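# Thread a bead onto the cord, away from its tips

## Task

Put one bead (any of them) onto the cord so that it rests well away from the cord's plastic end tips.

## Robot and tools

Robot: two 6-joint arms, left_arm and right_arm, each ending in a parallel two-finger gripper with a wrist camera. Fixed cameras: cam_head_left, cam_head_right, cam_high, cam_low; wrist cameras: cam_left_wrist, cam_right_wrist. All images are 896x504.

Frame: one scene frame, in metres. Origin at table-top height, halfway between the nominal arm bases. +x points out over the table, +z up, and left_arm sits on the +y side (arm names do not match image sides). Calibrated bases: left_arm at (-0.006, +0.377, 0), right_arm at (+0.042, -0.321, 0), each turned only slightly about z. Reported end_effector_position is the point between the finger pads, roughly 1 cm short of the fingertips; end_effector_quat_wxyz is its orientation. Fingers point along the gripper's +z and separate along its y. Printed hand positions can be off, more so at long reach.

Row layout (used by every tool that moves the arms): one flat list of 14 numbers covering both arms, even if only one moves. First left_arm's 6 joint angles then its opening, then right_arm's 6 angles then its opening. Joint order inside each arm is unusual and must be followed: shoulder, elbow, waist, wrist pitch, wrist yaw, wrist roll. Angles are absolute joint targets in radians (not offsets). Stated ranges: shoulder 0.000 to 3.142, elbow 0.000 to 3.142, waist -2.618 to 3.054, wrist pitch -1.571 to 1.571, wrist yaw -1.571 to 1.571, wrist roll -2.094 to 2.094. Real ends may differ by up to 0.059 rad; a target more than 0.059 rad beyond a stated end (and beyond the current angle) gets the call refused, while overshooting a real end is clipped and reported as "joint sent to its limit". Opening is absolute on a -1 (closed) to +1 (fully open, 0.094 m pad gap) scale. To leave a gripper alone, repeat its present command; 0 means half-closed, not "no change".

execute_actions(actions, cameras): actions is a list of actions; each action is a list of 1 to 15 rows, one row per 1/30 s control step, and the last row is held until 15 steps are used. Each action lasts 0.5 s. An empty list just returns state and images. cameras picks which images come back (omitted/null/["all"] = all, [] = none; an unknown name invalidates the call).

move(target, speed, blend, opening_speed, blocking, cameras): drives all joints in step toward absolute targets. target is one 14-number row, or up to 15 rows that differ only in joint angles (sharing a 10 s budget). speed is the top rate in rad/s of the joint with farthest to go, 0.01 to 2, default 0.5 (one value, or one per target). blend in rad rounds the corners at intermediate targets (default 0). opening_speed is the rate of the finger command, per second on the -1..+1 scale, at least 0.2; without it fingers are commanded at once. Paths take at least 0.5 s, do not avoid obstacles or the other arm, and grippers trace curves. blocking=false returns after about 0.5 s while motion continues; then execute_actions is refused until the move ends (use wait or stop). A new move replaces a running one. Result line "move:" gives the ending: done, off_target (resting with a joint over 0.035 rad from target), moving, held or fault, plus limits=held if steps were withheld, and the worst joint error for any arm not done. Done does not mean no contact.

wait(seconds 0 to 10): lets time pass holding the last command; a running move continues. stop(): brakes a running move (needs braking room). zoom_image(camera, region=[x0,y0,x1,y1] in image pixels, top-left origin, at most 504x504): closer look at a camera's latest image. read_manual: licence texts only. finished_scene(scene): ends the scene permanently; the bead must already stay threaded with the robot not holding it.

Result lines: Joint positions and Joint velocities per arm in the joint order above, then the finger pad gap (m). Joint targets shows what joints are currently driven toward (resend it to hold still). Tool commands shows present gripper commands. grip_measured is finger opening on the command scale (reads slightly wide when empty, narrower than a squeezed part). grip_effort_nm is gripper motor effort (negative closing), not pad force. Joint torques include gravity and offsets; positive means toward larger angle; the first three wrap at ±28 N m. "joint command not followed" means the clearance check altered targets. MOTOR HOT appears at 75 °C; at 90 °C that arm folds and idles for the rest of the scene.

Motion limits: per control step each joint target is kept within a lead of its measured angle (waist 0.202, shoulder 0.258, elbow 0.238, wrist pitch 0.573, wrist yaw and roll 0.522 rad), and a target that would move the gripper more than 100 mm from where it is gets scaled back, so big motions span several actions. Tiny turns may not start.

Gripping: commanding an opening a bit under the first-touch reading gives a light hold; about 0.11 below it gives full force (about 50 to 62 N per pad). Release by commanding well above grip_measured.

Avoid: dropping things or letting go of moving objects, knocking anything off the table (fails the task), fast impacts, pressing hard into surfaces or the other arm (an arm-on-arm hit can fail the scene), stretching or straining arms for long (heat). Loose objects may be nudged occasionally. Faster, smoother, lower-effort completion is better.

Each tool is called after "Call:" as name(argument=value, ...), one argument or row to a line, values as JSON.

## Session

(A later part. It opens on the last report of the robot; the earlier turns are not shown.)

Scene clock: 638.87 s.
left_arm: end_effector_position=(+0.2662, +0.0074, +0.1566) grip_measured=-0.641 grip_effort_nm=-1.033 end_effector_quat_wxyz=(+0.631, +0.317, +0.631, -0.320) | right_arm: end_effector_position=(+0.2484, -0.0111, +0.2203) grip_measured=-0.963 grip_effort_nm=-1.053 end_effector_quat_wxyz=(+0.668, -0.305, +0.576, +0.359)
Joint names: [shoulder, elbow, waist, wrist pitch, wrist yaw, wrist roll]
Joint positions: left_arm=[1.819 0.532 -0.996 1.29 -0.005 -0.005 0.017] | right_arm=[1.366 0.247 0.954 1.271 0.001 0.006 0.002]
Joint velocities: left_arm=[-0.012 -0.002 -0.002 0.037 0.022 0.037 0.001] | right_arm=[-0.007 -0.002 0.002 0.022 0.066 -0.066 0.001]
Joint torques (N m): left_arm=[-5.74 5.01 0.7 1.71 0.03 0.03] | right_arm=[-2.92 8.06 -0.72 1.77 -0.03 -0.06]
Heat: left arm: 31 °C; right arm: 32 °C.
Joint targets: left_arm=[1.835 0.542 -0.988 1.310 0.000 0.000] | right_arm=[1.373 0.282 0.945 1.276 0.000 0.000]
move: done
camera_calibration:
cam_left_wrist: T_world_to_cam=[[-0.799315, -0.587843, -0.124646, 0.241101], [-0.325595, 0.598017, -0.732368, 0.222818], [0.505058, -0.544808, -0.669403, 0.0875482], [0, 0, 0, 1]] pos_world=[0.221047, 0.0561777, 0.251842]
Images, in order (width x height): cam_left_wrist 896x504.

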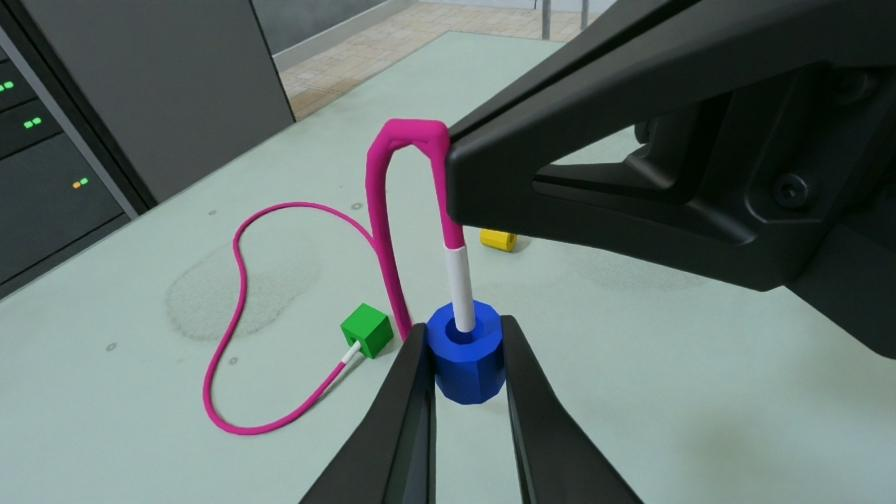

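Call:
move(
  target=[1.76,0.542,-0.988,1.255,0,0,-0.68,1.373,0.282,0.945,1.276,0,0,-1],
  speed=0.1,
  cameras=["cam_left_wrist"],
)

Call:
zoom_image(
  camera="cam_left_wrist",
  region=[420, 290, 510, 370],
)

Scene clock: 647.23 s.
left_arm: end_effector_position=(+0.2657, +0.0082, +0.1573) grip_measured=-0.641 grip_effort_nm=-1.028 end_effector_quat_wxyz=(+0.627, +0.319, +0.636, -0.318) | right_arm: end_effector_position=(+0.2484, -0.0111, +0.2203) grip_measured=-0.963 grip_effort_nm=-1.057 end_effector_quat_wxyz=(+0.668, -0.305, +0.576, +0.359)
Joint names: [shoulder, elbow, waist, wrist pitch, wrist yaw, wrist roll]
Joint positions: left_arm=[1.798 0.532 -0.996 1.255 -0.005 -0.005 0.017] | right_arm=[1.366 0.247 0.954 1.271 0.001 0.006 0.002]
Joint velocities: left_arm=[0.017 0.002 0.002 0.007 0.037 -0.007 0] | right_arm=[-0.002 0.007 -0.002 -0.051 0.022 0.022 -0.001]
Joint torques (N m): left_arm=[-10.29 5.11 0.66 1.53 0.03 0.03] | right_arm=[-2.89 8.14 -0.76 1.77 -0.02 -0.05]
Heat: left arm: 31 °C; right arm: 32 °C.
Joint targets: left_arm=[1.760 0.542 -0.988 1.255 0.000 0.000] | right_arm=[1.373 0.282 0.945 1.276 0.000 0.000]
move: off_target (left_arm); left_arm: the shoulder is farthest, 0.038 rad from its target
camera_calibration:
cam_left_wrist: T_world_to_cam=[[-0.800325, -0.58646, -0.124678, 0.241457], [-0.33149, 0.606087, -0.72303, 0.222792], [0.499594, -0.537329, -0.679472, 0.0916573], [0, 0, 0, 1]] pos_world=[0.221306, 0.0558235, 0.253469]
Images, in order (width x height): cam_left_wrist 896x504.

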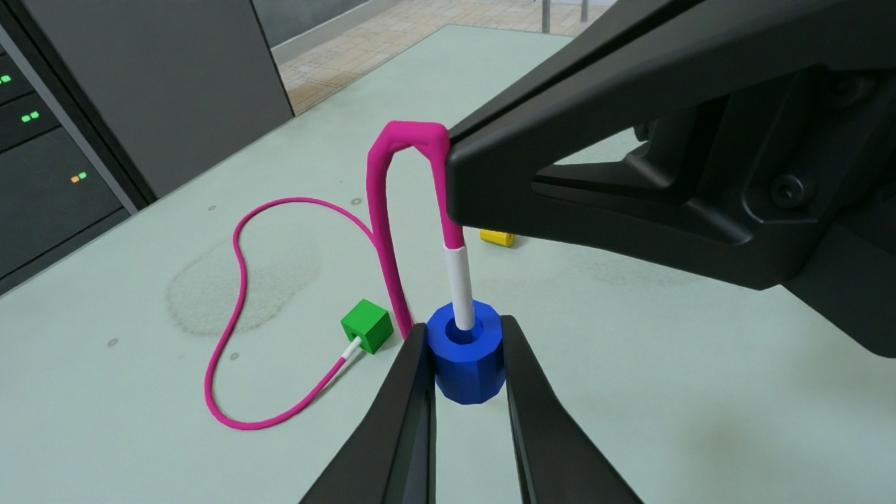

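Scaled by 5.600 from the camera's 896x504 image, which has a finer 1280x720 frame.

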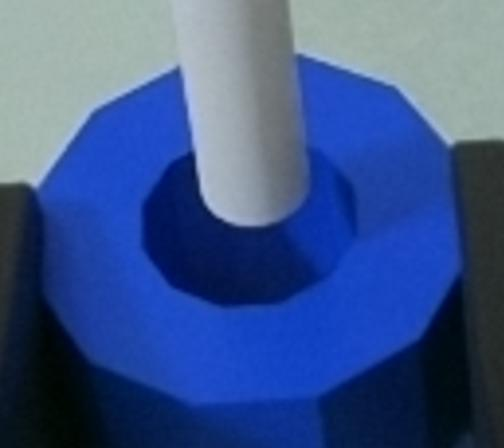

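Call:
move(
  target=[1.725,0.545,-0.988,1.225,0,0,-0.68,1.373,0.282,0.945,1.276,0,0,-1],
  speed=0.1,
  cameras=["cam_left_wrist"],
)

Call:
zoom_image(
  camera="cam_left_wrist",
  region=[420, 290, 510, 370],
)

Scene clock: 655.30 s.
left_arm: end_effector_position=(+0.2648, +0.0094, +0.1649) grip_measured=-0.641 grip_effort_nm=-1.033 end_effector_quat_wxyz=(+0.628, +0.318, +0.634, -0.319) | right_arm: end_effector_position=(+0.2484, -0.0111, +0.2203) grip_measured=-0.963 grip_effort_nm=-1.053 end_effector_quat_wxyz=(+0.668, -0.305, +0.576, +0.359)
Joint names: [shoulder, elbow, waist, wrist pitch, wrist yaw, wrist roll]
Joint positions: left_arm=[1.763 0.532 -0.996 1.225 -0.005 -0.005 0.017] | right_arm=[1.366 0.247 0.954 1.271 0.001 0.006 0.002]
Joint velocities: left_arm=[0.017 0.002 0.012 0.051 0.007 -0.066 -0.001] | right_arm=[0.002 0.012 0.007 -0.022 0.11 0.007 0.001]
Joint torques (N m): left_arm=[-10.18 5.49 0.69 1.54 0.03 0.03] | right_arm=[-2.95 8.12 -0.73 1.77 -0.03 -0.05]
Heat: left arm: 31 °C; right arm: 32 °C.
Joint targets: left_arm=[1.725 0.545 -0.988 1.225 0.000 0.000] | right_arm=[1.373 0.282 0.945 1.276 0.000 0.000]
move: off_target (left_arm); left_arm: the shoulder is farthest, 0.038 rad from its target
camera_calibration:
cam_left_wrist: T_world_to_cam=[[-0.800016, -0.586883, -0.124671, 0.242321], [-0.329697, 0.603632, -0.725898, 0.227223], [0.501272, -0.539627, -0.676409, 0.0969684], [0, 0, 0, 1]] pos_world=[0.220168, 0.0573817, 0.260741]
Images, in order (width x height): cam_left_wrist 896x504.

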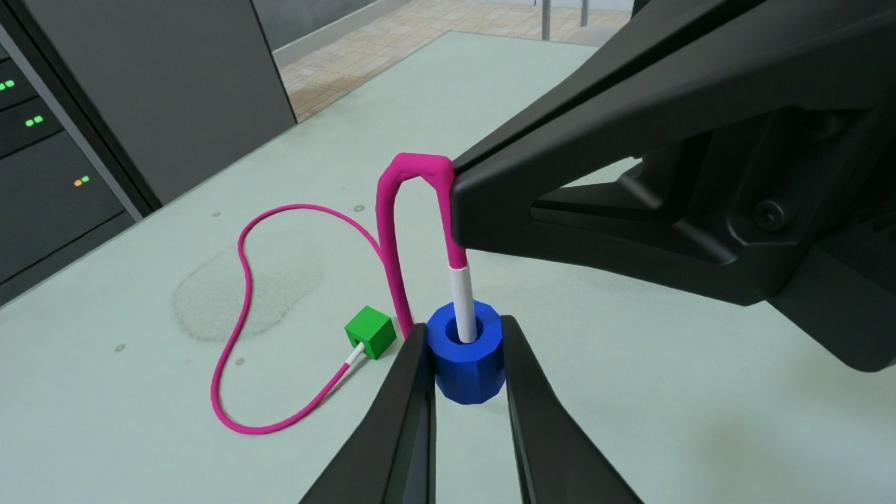

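Scaled by 5.600 from the camera's 896x504 image, which has a finer 1280x720 frame.

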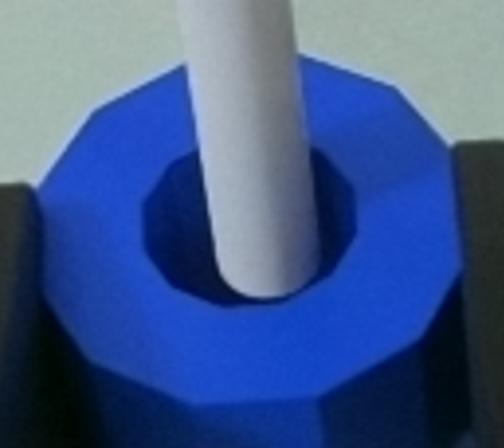

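Call:
move(
  target=[1.695,0.548,-0.988,1.192,0,0,-0.68,1.373,0.282,0.945,1.276,0,0,-1],
  speed=0.1,
  cameras=["cam_left_wrist"],
)

Call:
zoom_image(
  camera="cam_left_wrist",
  region=[420, 290, 510, 370],
)

Scene clock: 665.07 s.
left_arm: end_effector_position=(+0.2639, +0.0106, +0.1699) grip_measured=-0.641 grip_effort_nm=-1.033 end_effector_quat_wxyz=(+0.627, +0.319, +0.635, -0.319) | right_arm: end_effector_position=(+0.2484, -0.0111, +0.2203) grip_measured=-0.963 grip_effort_nm=-1.057 end_effector_quat_wxyz=(+0.668, -0.305, +0.576, +0.359)
Joint names: [shoulder, elbow, waist, wrist pitch, wrist yaw, wrist roll]
Joint positions: left_arm=[1.733 0.532 -0.996 1.192 -0.005 -0.005 0.017] | right_arm=[1.366 0.247 0.954 1.271 0.001 0.006 0.002]
Joint velocities: left_arm=[-0.007 -0.017 0.007 0.051 0.066 0.037 -0.001] | right_arm=[-0.017 0.002 -0.012 -0.051 0.051 -0.022 -0.001]
Joint torques (N m): left_arm=[-10.04 5.86 0.66 1.54 0.03 0.03] | right_arm=[-2.91 8.14 -0.81 1.76 -0.04 -0.04]
Heat: left arm: 31 °C; right arm: 32 °C.
Joint targets: left_arm=[1.695 0.548 -0.988 1.192 0.000 0.000] | right_arm=[1.373 0.282 0.945 1.276 0.000 0.000]
move: off_target (left_arm); left_arm: the shoulder is farthest, 0.038 rad from its target
camera_calibration:
cam_left_wrist: T_world_to_cam=[[-0.800213, -0.586614, -0.124676, 0.242997], [-0.330839, 0.605195, -0.724075, 0.229775], [0.500205, -0.538166, -0.67836, 0.102071], [0, 0, 0, 1]] pos_world=[0.219411, 0.0584173, 0.265911]
Images, in order (width x height): cam_left_wrist 896x504.

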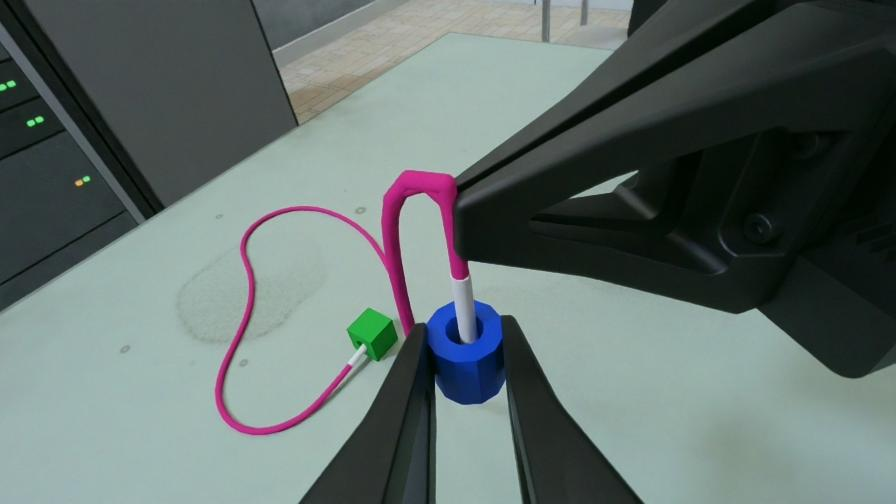

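Scaled by 5.600 from the camera's 896x504 image, which has a finer 1280x720 frame.

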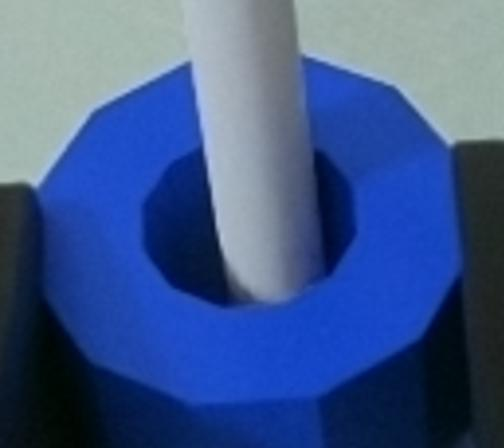

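Call:
move(
  target=[1.68,0.585,-0.988,1.16,0,0,-0.68,1.373,0.282,0.945,1.276,0,0,-1],
  speed=0.1,
  cameras=["cam_left_wrist"],
)

Call:
zoom_image(
  camera="cam_left_wrist",
  region=[400, 250, 540, 410],
)

Scene clock: 674.27 s.
left_arm: end_effector_position=(+0.2669, +0.0065, +0.1803) grip_measured=-0.641 grip_effort_nm=-1.028 end_effector_quat_wxyz=(+0.631, +0.317, +0.631, -0.321) | right_arm: end_effector_position=(+0.2484, -0.0111, +0.2203) grip_measured=-0.963 grip_effort_nm=-1.057 end_effector_quat_wxyz=(+0.668, -0.305, +0.576, +0.359)
Joint names: [shoulder, elbow, waist, wrist pitch, wrist yaw, wrist roll]
Joint positions: left_arm=[1.718 0.561 -0.996 1.16 -0.005 -0.005 0.017] | right_arm=[1.366 0.247 0.954 1.271 0.001 0.006 0.002]
Joint velocities: left_arm=[-0.012 -0.017 0.002 -0.022 -0.051 -0.022 0] | right_arm=[-0.007 -0.022 -0.012 0.037 0.095 -0.007 -0.001]
Joint torques (N m): left_arm=[-10.04 6.67 0.68 1.57 0.03 0.03] | right_arm=[-2.93 8.1 -0.75 1.77 -0.05 -0.05]
Heat: left arm: 31 °C; right arm: 32 °C.
Joint targets: left_arm=[1.680 0.585 -0.988 1.160 0.000 0.000] | right_arm=[1.373 0.282 0.945 1.276 0.000 0.000]
move: off_target (left_arm); left_arm: the shoulder is farthest, 0.038 rad from its target
camera_calibration:
cam_left_wrist: T_world_to_cam=[[-0.799287, -0.587881, -0.124645, 0.24404], [-0.32543, 0.597792, -0.732626, 0.24095], [0.505209, -0.545015, -0.669121, 0.102434], [0, 0, 0, 1]] pos_world=[0.22172, 0.0552567, 0.275486]
Images, in order (width x height): cam_left_wrist 896x504.

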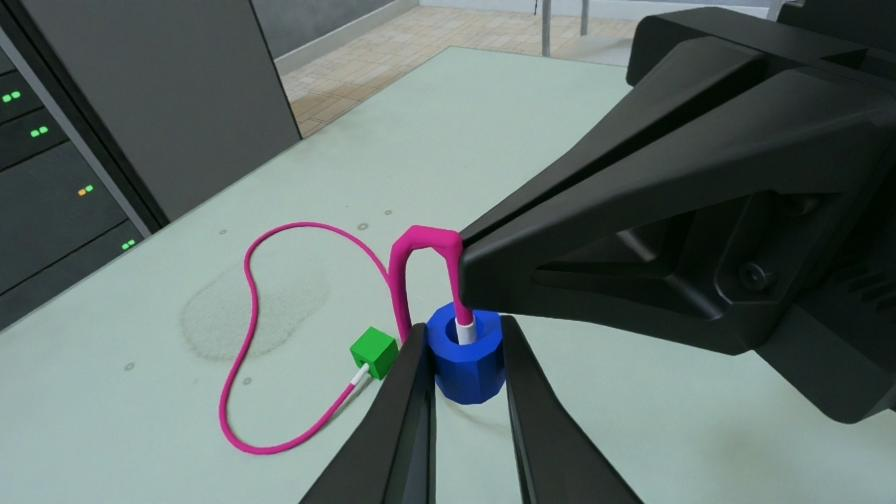

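Scaled by 3.150 from the camera's 896x504 image, which has a finer 1280x720 frame.

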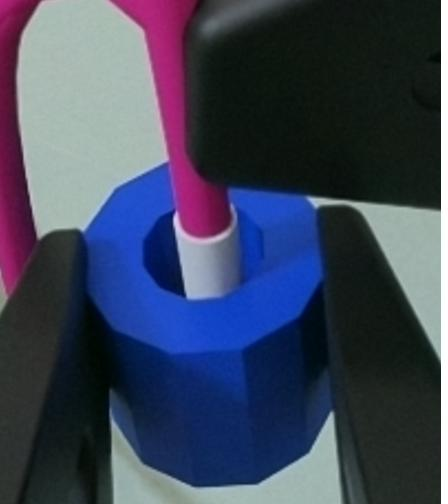

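Call:
move(
  target=[1.65,0.605,-0.988,1.112,0,0,-0.68,1.373,0.282,0.945,1.276,0,0,-1],
  speed=0.1,
  cameras=["cam_left_wrist","cam_low"],
)

Call:
zoom_image(
  camera="cam_left_wrist",
  region=[400, 250, 540, 410],
)

Call:
zoom_image(
  camera="cam_low",
  region=[200, 170, 320, 280],
)

Scene clock: 681.83 s.
left_arm: end_effector_position=(+0.2677, +0.0055, +0.1849) grip_measured=-0.641 grip_effort_nm=-1.033 end_effector_quat_wxyz=(+0.628, +0.319, +0.635, -0.319) | right_arm: end_effector_position=(+0.2485, -0.0109, +0.2213) grip_measured=-0.963 grip_effort_nm=-1.053 end_effector_quat_wxyz=(+0.669, -0.304, +0.575, +0.359)
Joint names: [shoulder, elbow, waist, wrist pitch, wrist yaw, wrist roll]
Joint positions: left_arm=[1.691 0.576 -0.996 1.106 -0.005 -0.004 0.017] | right_arm=[1.366 0.248 0.954 1.272 0.001 0.006 0.002]
Joint velocities: left_arm=[-0.007 0.002 0.002 0.022 -0.007 0.007 0] | right_arm=[-0.017 0.002 0.007 0.022 -0.007 -0.022 -0.002]
Joint torques (N m): left_arm=[-10.33 7.16 0.68 1.63 0.03 0.02] | right_arm=[-2.92 7.98 -0.75 1.75 -0.05 -0.04]
Heat: left arm: 31 °C; right arm: 32 °C.
Joint targets: left_arm=[1.650 0.605 -0.988 1.112 0.000 0.000] | right_arm=[1.373 0.282 0.945 1.276 0.000 0.000]
move: off_target (left_arm); left_arm: the shoulder is farthest, 0.041 rad from its target
camera_calibration:
cam_left_wrist: T_world_to_cam=[[-0.80012, -0.58666, -0.125053, 0.244903], [-0.330289, 0.604915, -0.72456, 0.244954], [0.500717, -0.538432, -0.677771, 0.107353], [0, 0, 0, 1]] pos_world=[0.223104, 0.0533003, 0.280871]
Images, in order (width x height): cam_low 896x504, cam_left_wrist 896x504.

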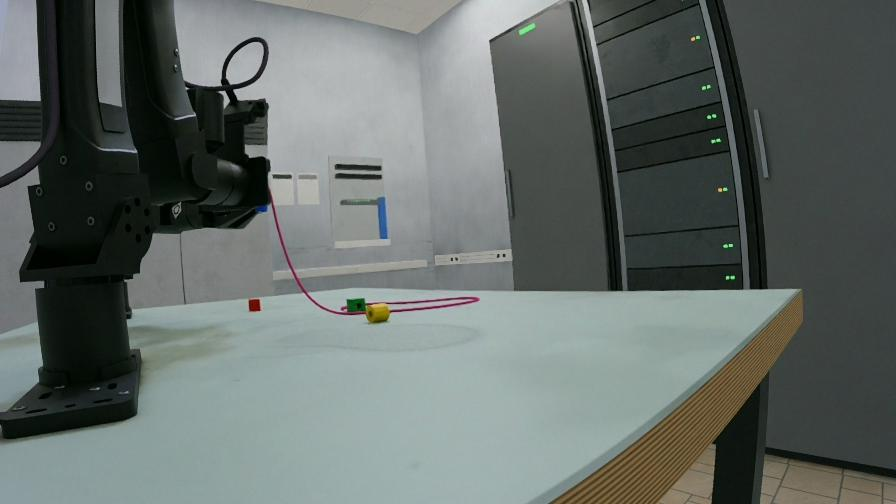

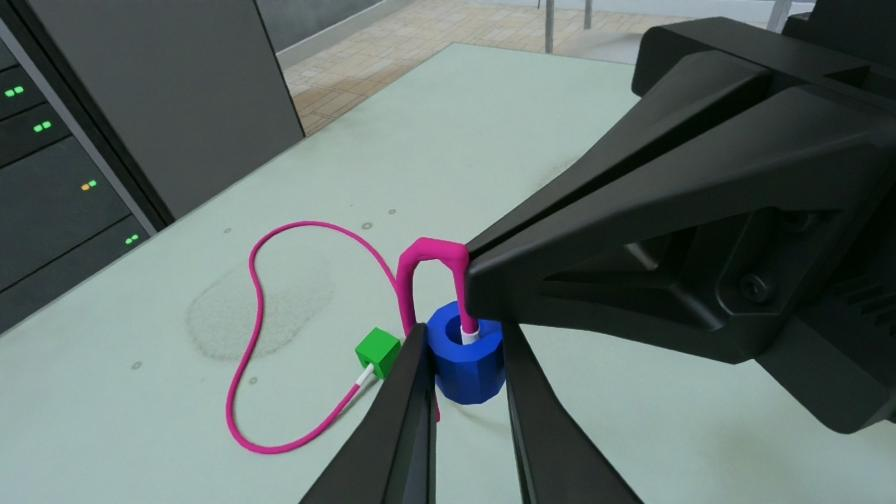

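Scaled by 3.150 from the camera's 896x504 image, which has a finer 1280x720 frame.

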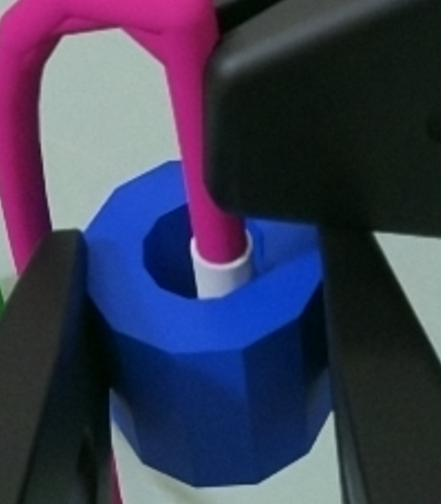

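Scaled by 4.200 from the camera's 896x504 image, which has a finer 1280x720 frame.

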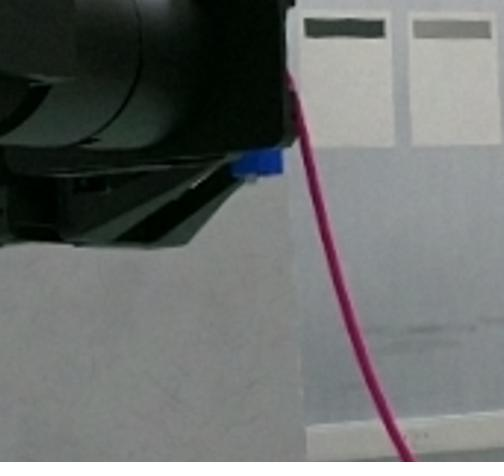

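Call:
move(
  target=[1.624,0.616,-0.988,1.078,0,0,-0.68,1.373,0.282,0.945,1.276,0,0,-1],
  speed=0.1,
  cameras=["cam_left_wrist","cam_low"],
)

Call:
zoom_image(
  camera="cam_left_wrist",
  region=[400, 250, 540, 410],
)

Call:
zoom_image(
  camera="cam_low",
  region=[200, 170, 320, 280],
)

Scene clock: 697.20 s.
left_arm: end_effector_position=(+0.2674, +0.0058, +0.1863) grip_measured=-0.641 grip_effort_nm=-1.018 end_effector_quat_wxyz=(+0.623, +0.321, +0.640, -0.316) | right_arm: end_effector_position=(+0.2485, -0.0109, +0.2218) grip_measured=-0.963 grip_effort_nm=-1.057 end_effector_quat_wxyz=(+0.670, -0.304, +0.574, +0.360)
Joint names: [shoulder, elbow, waist, wrist pitch, wrist yaw, wrist roll]
Joint positions: left_arm=[1.669 0.583 -0.996 1.06 -0.005 -0.004 0.017] | right_arm=[1.366 0.248 0.954 1.274 0.001 0.006 0.002]
Joint velocities: left_arm=[-0.002 0.007 0.002 -0.007 -0.037 -0.007 0.001] | right_arm=[0.017 0.007 -0.012 0.051 0.037 -0.066 0]
Joint torques (N m): left_arm=[-10.47 7.68 0.69 1.71 0.03 0.03] | right_arm=[-2.92 8.02 -0.75 1.72 -0.03 -0.06]
Heat: left arm: 32 °C; right arm: 32 °C.
Joint targets: left_arm=[1.624 0.616 -0.988 1.078 0.000 0.000] | right_arm=[1.373 0.282 0.945 1.276 0.000 0.000]
move: off_target (left_arm); left_arm: the shoulder is farthest, 0.045 rad from its target
camera_calibration:
cam_left_wrist: T_world_to_cam=[[-0.801297, -0.584967, -0.125443, 0.245457], [-0.33702, 0.614602, -0.713219, 0.245354], [0.494307, -0.529224, -0.689625, 0.112438], [0, 0, 0, 1]] pos_world=[0.223794, 0.0522942, 0.283322]
Images, in order (width x height): cam_low 896x504, cam_left_wrist 896x504.

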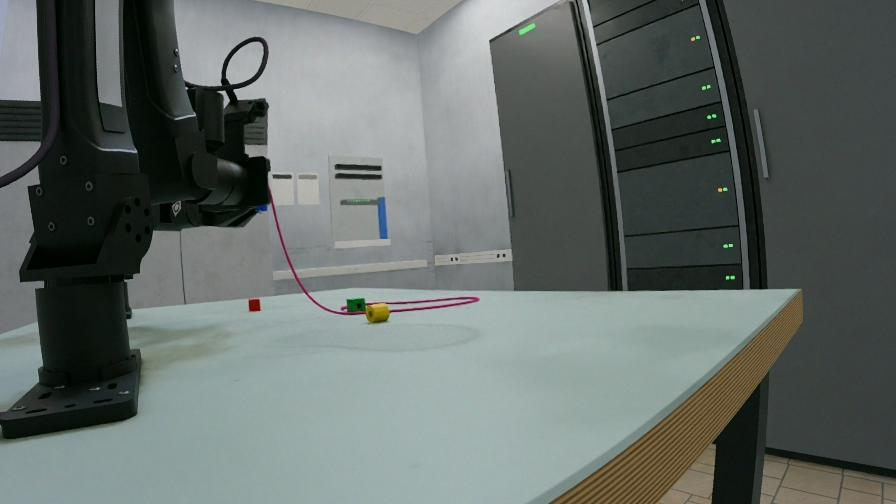

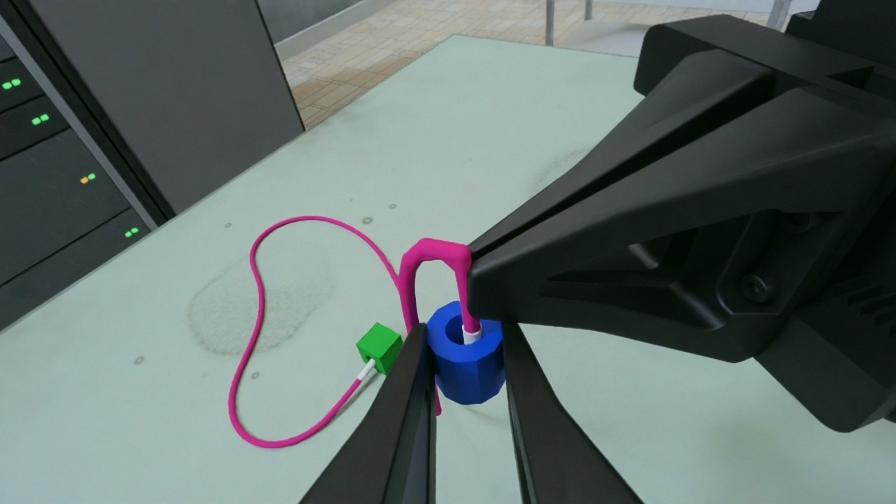

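Scaled by 3.150 from the camera's 896x504 image, which has a finer 1280x720 frame.

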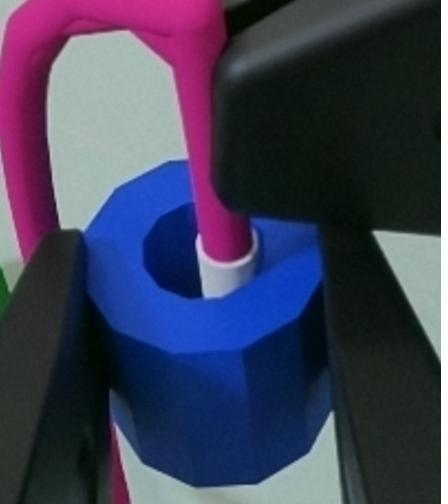

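Scaled by 4.200 from the camera's 896x504 image, which has a finer 1280x720 frame.

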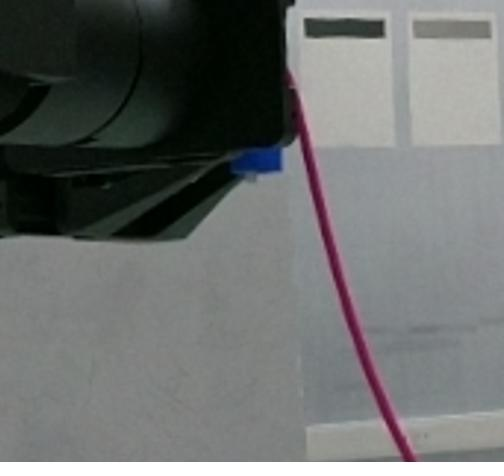

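Call:
move(
  target=[1.66,0.61,-0.988,1.112,0,0,-0.68,1.24,0.366,0.945,0.965,0,0,-1],
  speed=0.15,
  cameras=["cam_left_wrist","cam_low"],
)

Call:
zoom_image(
  camera="cam_left_wrist",
  region=[400, 250, 540, 410],
)

Call:
zoom_image(
  camera="cam_low",
  region=[200, 170, 320, 280],
)

Scene clock: 736.03 s.
left_arm: end_effector_position=(+0.2688, +0.0065, +0.1898) grip_measured=-0.641 grip_effort_nm=-1.028 end_effector_quat_wxyz=(+0.627, +0.318, +0.636, -0.317) | right_arm: end_effector_position=(+0.2538, -0.0044, +0.2287) grip_measured=-0.963 grip_effort_nm=-1.053 end_effector_quat_wxyz=(+0.646, -0.317, +0.601, +0.346)
Joint names: [shoulder, elbow, waist, wrist pitch, wrist yaw, wrist roll]
Joint positions: left_arm=[1.668 0.584 -0.993 1.072 -0.006 -0.003 0.017] | right_arm=[1.257 0.33 0.952 1.002 0.002 0.006 0.002]
Joint velocities: left_arm=[0.002 -0.022 0.002 -0.022 -0.125 0.007 0.001] | right_arm=[0.002 -0.007 -0.002 0.007 0.022 0.066 -0.001]
Joint torques (N m): left_arm=[-7.23 7.08 0.42 1.9 0.04 0.02] | right_arm=[-4.64 8.83 -0.66 1.4 -0.03 -0.03]
Heat: left arm: 33 °C; right arm: 33 °C.
Joint targets: left_arm=[1.660 0.610 -0.988 1.112 0.000 0.000] | right_arm=[1.240 0.366 0.945 0.965 0.000 0.000]
move: off_target (left_arm, right_arm); left_arm: the wrist pitch is farthest, 0.040 rad from its target; right_arm: the wrist pitch is farthest, 0.037 rad from its target
camera_calibration:
cam_left_wrist: T_world_to_cam=[[-0.798059, -0.589297, -0.125824, 0.246658], [-0.333613, 0.605986, -0.722138, 0.248703], [0.501801, -0.534332, -0.68021, 0.110768], [0, 0, 0, 1]] pos_world=[0.224235, 0.0538307, 0.285979]
Images, in order (width x height): cam_low 896x504, cam_left_wrist 896x504.

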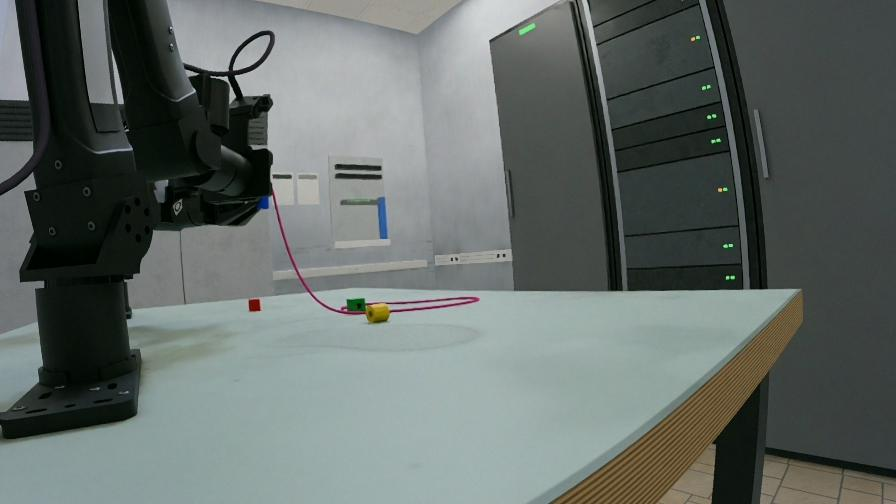

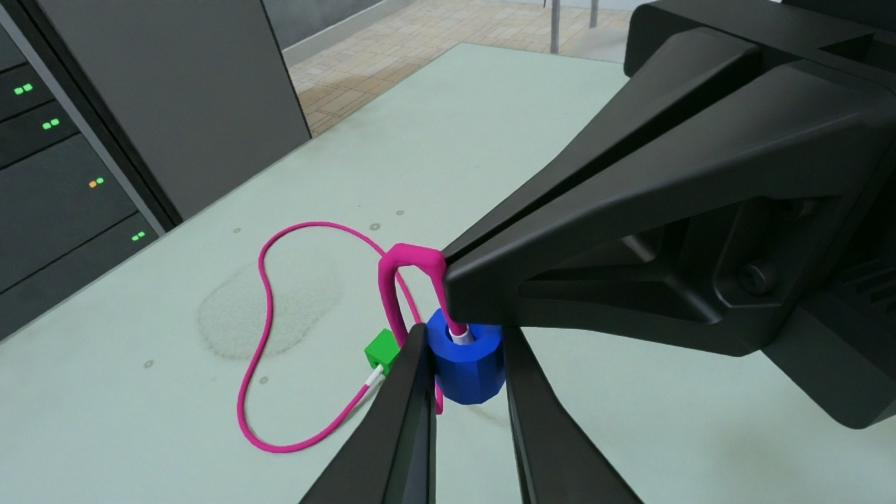

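Scaled by 3.150 from the camera's 896x504 image, which has a finer 1280x720 frame.

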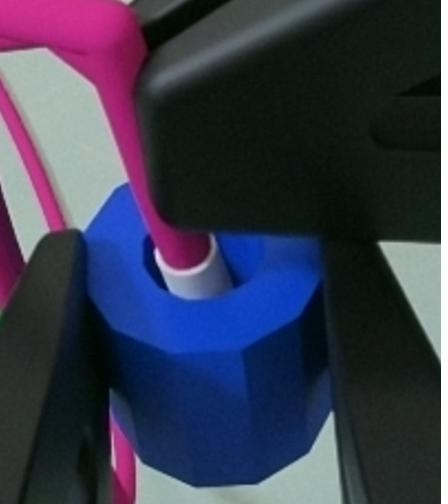

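Scaled by 4.200 from the camera's 896x504 image, which has a finer 1280x720 frame.

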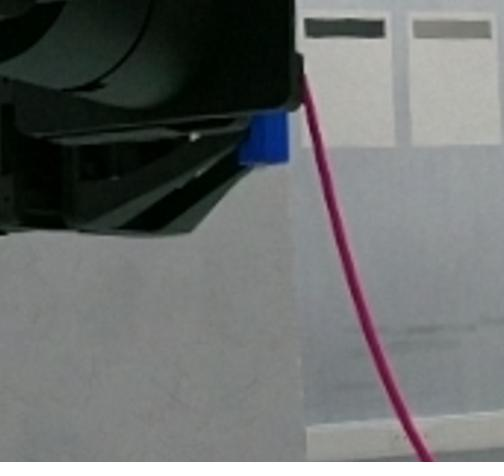

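Call:
move(
  target=[1.66,0.61,-0.988,1.112,0,0,-0.68,1.073,0.441,0.945,0.55,0,0,-1],
  speed=0.2,
  cameras=["cam_left_wrist","cam_low"],
)

Call:
zoom_image(
  camera="cam_left_wrist",
  region=[400, 250, 540, 410],
)

Call:
zoom_image(
  camera="cam_low",
  region=[200, 170, 320, 280],
)

Scene clock: 746.20 s.
left_arm: end_effector_position=(+0.2683, +0.0061, +0.1900) grip_measured=-0.641 grip_effort_nm=-1.033 end_effector_quat_wxyz=(+0.627, +0.319, +0.635, -0.318) | right_arm: end_effector_position=(+0.2493, -0.0110, +0.2257) grip_measured=-0.963 grip_effort_nm=-1.057 end_effector_quat_wxyz=(+0.598, -0.343, +0.649, +0.320)
Joint names: [shoulder, elbow, waist, wrist pitch, wrist yaw, wrist roll]
Joint positions: left_arm=[1.668 0.584 -0.993 1.072 -0.002 -0.003 0.017] | right_arm=[1.087 0.409 0.952 0.6 0.002 0.006 0.002]
Joint velocities: left_arm=[-0.017 0.002 0.007 0.007 -0.022 0.066 0] | right_arm=[-0.002 -0.012 -0.002 -0.022 0.022 0.007 0]
Joint torques (N m): left_arm=[-7.23 7.08 0.43 1.9 0.01 0.02] | right_arm=[-3.67 9.36 -0.58 1.29 -0.04 -0.06]
Heat: left arm: 33 °C; right arm: 32 °C.
Joint targets: left_arm=[1.660 0.610 -0.988 1.112 0.000 0.000] | right_arm=[1.073 0.441 0.945 0.550 0.000 0.000]
move: off_target (left_arm, right_arm); left_arm: the wrist pitch is farthest, 0.040 rad from its target; right_arm: the wrist pitch is farthest, 0.050 rad from its target
camera_calibration:
cam_left_wrist: T_world_to_cam=[[-0.799989, -0.586602, -0.126161, 0.24664], [-0.331005, 0.606831, -0.722629, 0.248287], [0.500454, -0.536335, -0.679626, 0.11121], [0, 0, 0, 1]] pos_world=[0.223838, 0.0536571, 0.286117]
Images, in order (width x height): cam_low 896x504, cam_left_wrist 896x504.

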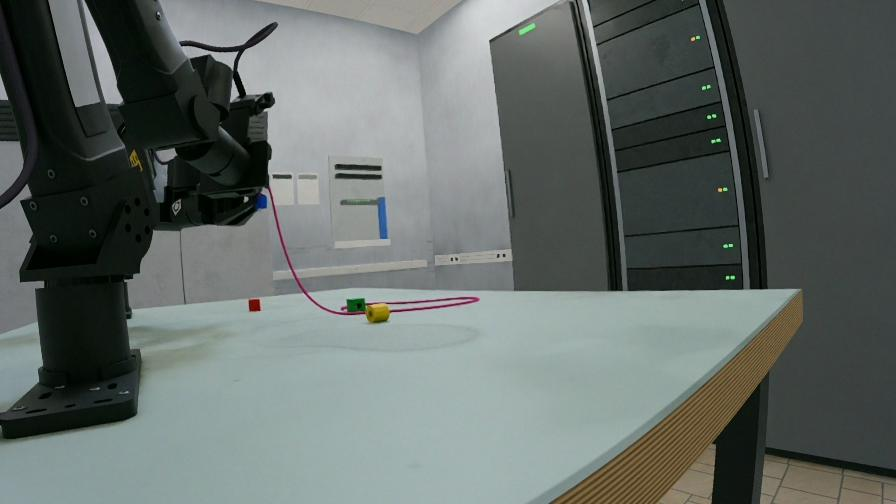

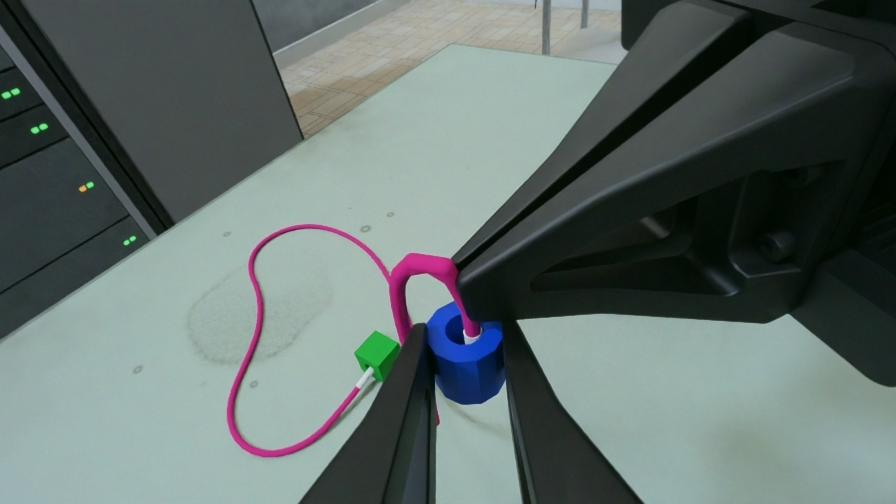

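Scaled by 3.150 from the camera's 896x504 image, which has a finer 1280x720 frame.

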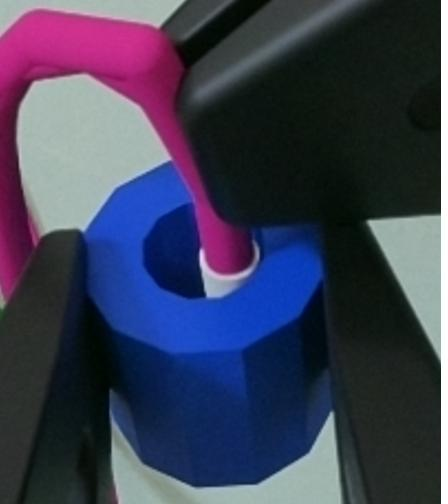

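Scaled by 4.200 from the camera's 896x504 image, which has a finer 1280x720 frame.

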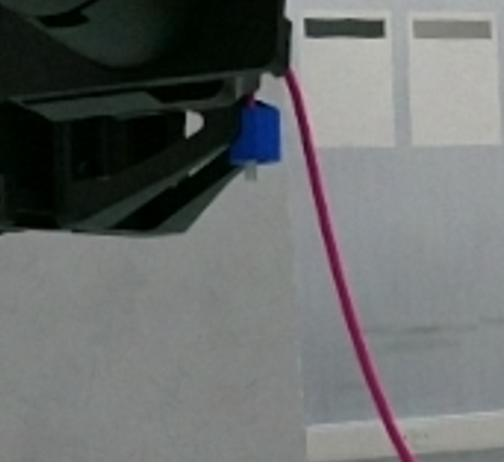

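Call:
move(
  target=[1.60,0.62,-0.988,1.052,0,0,-0.68,1.055,0.445,0.945,0.50,0,0,-1],
  speed=0.1,
  cameras=["cam_left_wrist","cam_low"],
)

Call:
zoom_image(
  camera="cam_left_wrist",
  region=[400, 250, 540, 410],
)

Call:
zoom_image(
  camera="cam_low",
  region=[200, 170, 320, 280],
)

Scene clock: 754.40 s.
left_arm: end_effector_position=(+0.2661, +0.0067, +0.1854) grip_measured=-0.641 grip_effort_nm=-1.033 end_effector_quat_wxyz=(+0.615, +0.327, +0.645, -0.315) | right_arm: end_effector_position=(+0.2476, -0.0135, +0.2195) grip_measured=-0.964 grip_effort_nm=-1.053 end_effector_quat_wxyz=(+0.588, -0.348, +0.659, +0.315)
Joint names: [shoulder, elbow, waist, wrist pitch, wrist yaw, wrist roll]
Joint positions: left_arm=[1.649 0.584 -0.993 1.019 0.006 -0.003 0.017] | right_arm=[1.069 0.409 0.952 0.549 0.002 0.006 0.002]
Joint velocities: left_arm=[-0.012 0.007 -0.002 0.022 -0.051 -0.037 0] | right_arm=[-0.002 0.007 -0.012 -0.022 -0.066 -0.022 0]
Joint torques (N m): left_arm=[-10.78 7.99 0.43 1.86 -0.06 0.01] | right_arm=[-3.55 9.7 -0.66 1.33 -0.04 -0.04]
Heat: left arm: 32 °C; right arm: 32 °C.
Joint targets: left_arm=[1.600 0.620 -0.988 1.052 0.000 0.000] | right_arm=[1.055 0.445 0.945 0.500 0.000 0.000]
move: off_target (left_arm, right_arm); left_arm: the shoulder is farthest, 0.049 rad from its target; right_arm: the wrist pitch is farthest, 0.049 rad from its target
camera_calibration:
cam_left_wrist: T_world_to_cam=[[-0.807146, -0.576735, -0.126066, 0.246472], [-0.3401, 0.628816, -0.69923, 0.241883], [0.482543, -0.521505, -0.703694, 0.11867], [0, 0, 0, 1]] pos_world=[0.22394, 0.0519362, 0.283711]
Images, in order (width x height): cam_low 896x504, cam_left_wrist 896x504.

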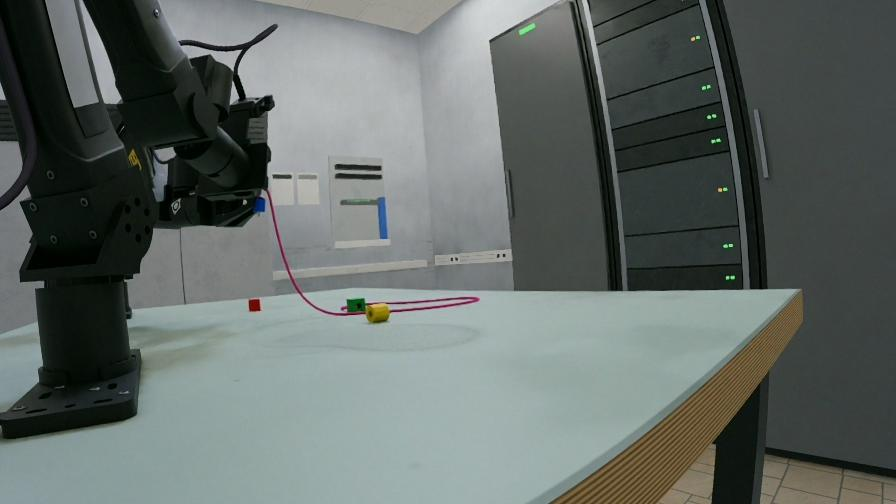

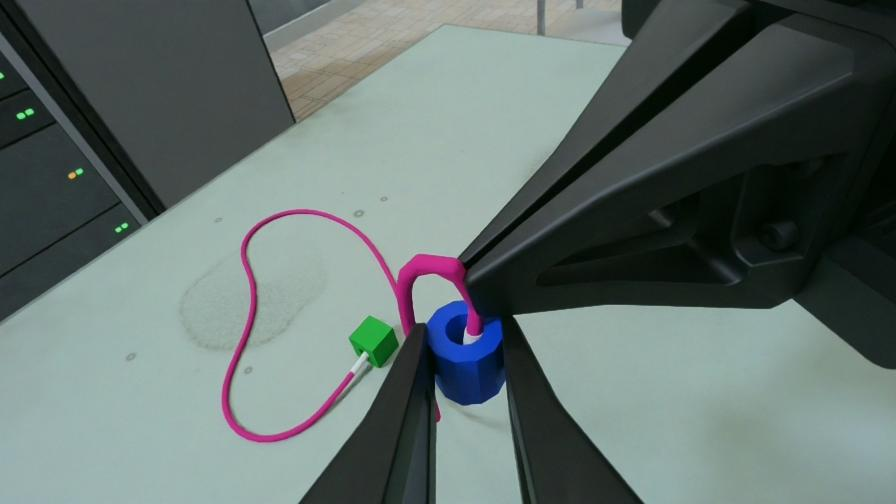

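Scaled by 3.150 from the camera's 896x504 image, which has a finer 1280x720 frame.

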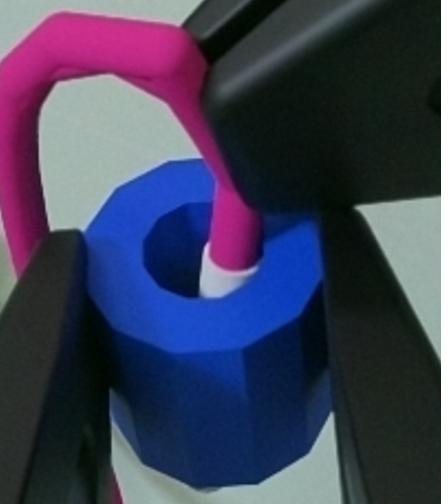

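Scaled by 4.200 from the camera's 896x504 image, which has a finer 1280x720 frame.

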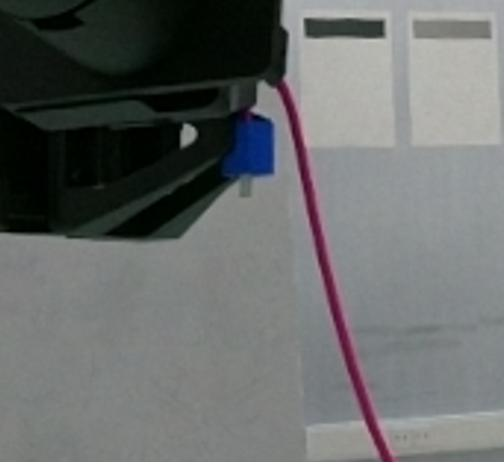

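Call:
move(
  target=[1.66,0.62,-0.988,1.09,0,0,-0.68,1.045,0.447,0.945,0.50,0,0,-1],
  speed=0.1,
  cameras=[],
)

Call:
move(
  target=[1.66,0.62,-0.988,1.09,0,0,-0.68,1.045,0.447,0.945,0.50,0,0,-0.82],
  opening_speed=0.3,
  cameras=["cam_left_wrist","cam_low"],
)

Call:
zoom_image(
  camera="cam_low",
  region=[200, 170, 320, 280],
)

Scene clock: 771.27 s.
left_arm: end_effector_position=(+0.2659, +0.0063, +0.1899) grip_measured=-0.641 grip_effort_nm=-1.028 end_effector_quat_wxyz=(+0.620, +0.325, +0.639, -0.318) | right_arm: end_effector_position=(+0.2473, -0.0140, +0.2239) grip_measured=-0.964 grip_effort_nm=-1.057 end_effector_quat_wxyz=(+0.591, -0.347, +0.656, +0.316)
Joint names: [shoulder, elbow, waist, wrist pitch, wrist yaw, wrist roll]
Joint positions: left_arm=[1.649 0.584 -0.993 1.037 0.008 -0.003 0.017] | right_arm=[1.06 0.413 0.952 0.545 0.002 0.006 0.002]
Joint velocities: left_arm=[-0.012 -0.002 0.002 -0.066 -0.037 -0.022 -0.001] | right_arm=[-0.017 -0.012 0.007 -0.037 -0.022 -0.037 -0.001]
Joint torques (N m): left_arm=[-5.48 7.98 0.44 2.02 -0.09 0.01] | right_arm=[-3.54 9.58 -0.69 1.34 -0.05 -0.04]
Heat: left arm: 34 °C; right arm: 31 °C.
Joint targets: left_arm=[1.660 0.620 -0.988 1.090 0.000 0.000] | right_arm=[1.045 0.447 0.945 0.500 0.000 0.000]
move: off_target (left_arm, right_arm); left_arm: the wrist pitch is farthest, 0.053 rad from its target; right_arm: the wrist pitch is farthest, 0.045 rad from its target
No camera images: "cameras" was empty.

Scene clock: 772.07 s.
left_arm: end_effector_position=(+0.2659, +0.0063, +0.1900) grip_measured=-0.641 grip_effort_nm=-1.028 end_effector_quat_wxyz=(+0.621, +0.325, +0.638, -0.318) | right_arm: end_effector_position=(+0.2490, -0.0151, +0.2239) grip_measured=-0.823 grip_effort_nm=0.134 end_effector_quat_wxyz=(+0.592, -0.344, +0.658, +0.314)
Joint names: [shoulder, elbow, waist, wrist pitch, wrist yaw, wrist roll]
Joint positions: left_arm=[1.649 0.584 -0.993 1.037 0.008 -0.002 0.017] | right_arm=[1.06 0.413 0.949 0.545 0.008 0.006 0.008]
Joint velocities: left_arm=[-0.002 0.002 0.002 0.007 -0.007 -0.022 0] | right_arm=[0.017 0.007 -0.012 -0.037 0.081 0.022 0.001]
Joint torques (N m): left_arm=[-5.49 7.99 0.42 2.01 -0.1 0.01] | right_arm=[-3.55 9.57 -0.36 1.33 -0.08 -0.04]
Heat: left arm: 34 °C; right arm: 31 °C.
Joint targets: left_arm=[1.660 0.620 -0.988 1.090 0.000 0.000] | right_arm=[1.045 0.447 0.945 0.500 0.000 0.000]
move: off_target (left_arm, right_arm); left_arm: the wrist pitch is farthest, 0.053 rad from its target; right_arm: the wrist pitch is farthest, 0.045 rad from its target
camera_calibration:
cam_left_wrist: T_world_to_cam=[[-0.807293, -0.576412, -0.126599, 0.246714], [-0.330609, 0.619423, -0.712048, 0.245198], [0.488851, -0.532977, -0.690623, 0.117705], [0, 0, 0, 1]] pos_world=[0.222695, 0.0530615, 0.287116]
Images, in order (width x height): cam_low 896x504, cam_left_wrist 896x504.

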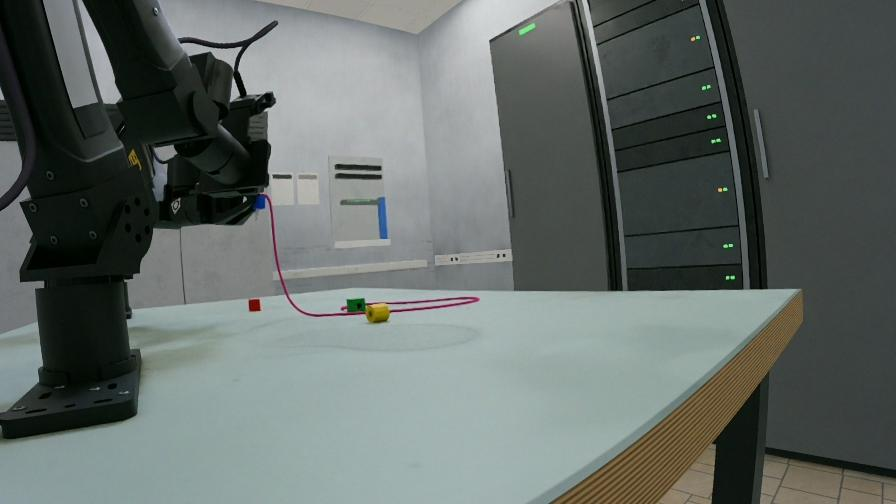

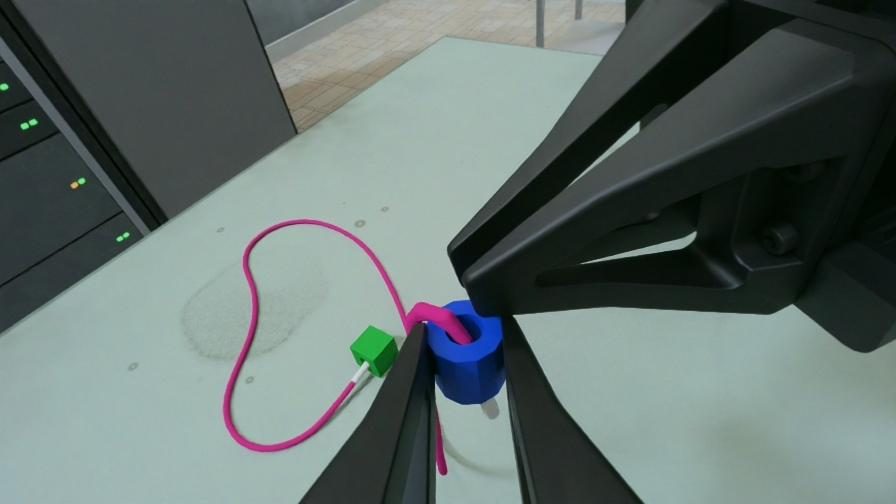

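Scaled by 4.200 from the camera's 896x504 image, which has a finer 1280x720 frame.

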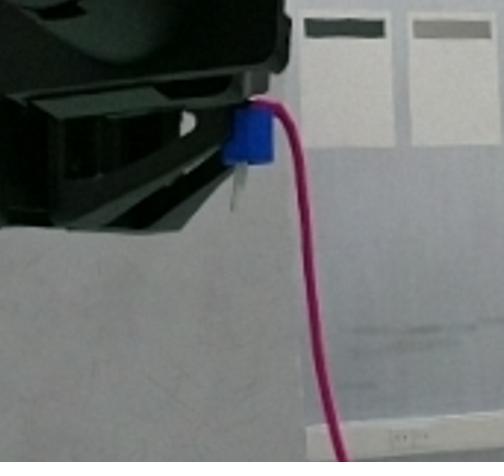

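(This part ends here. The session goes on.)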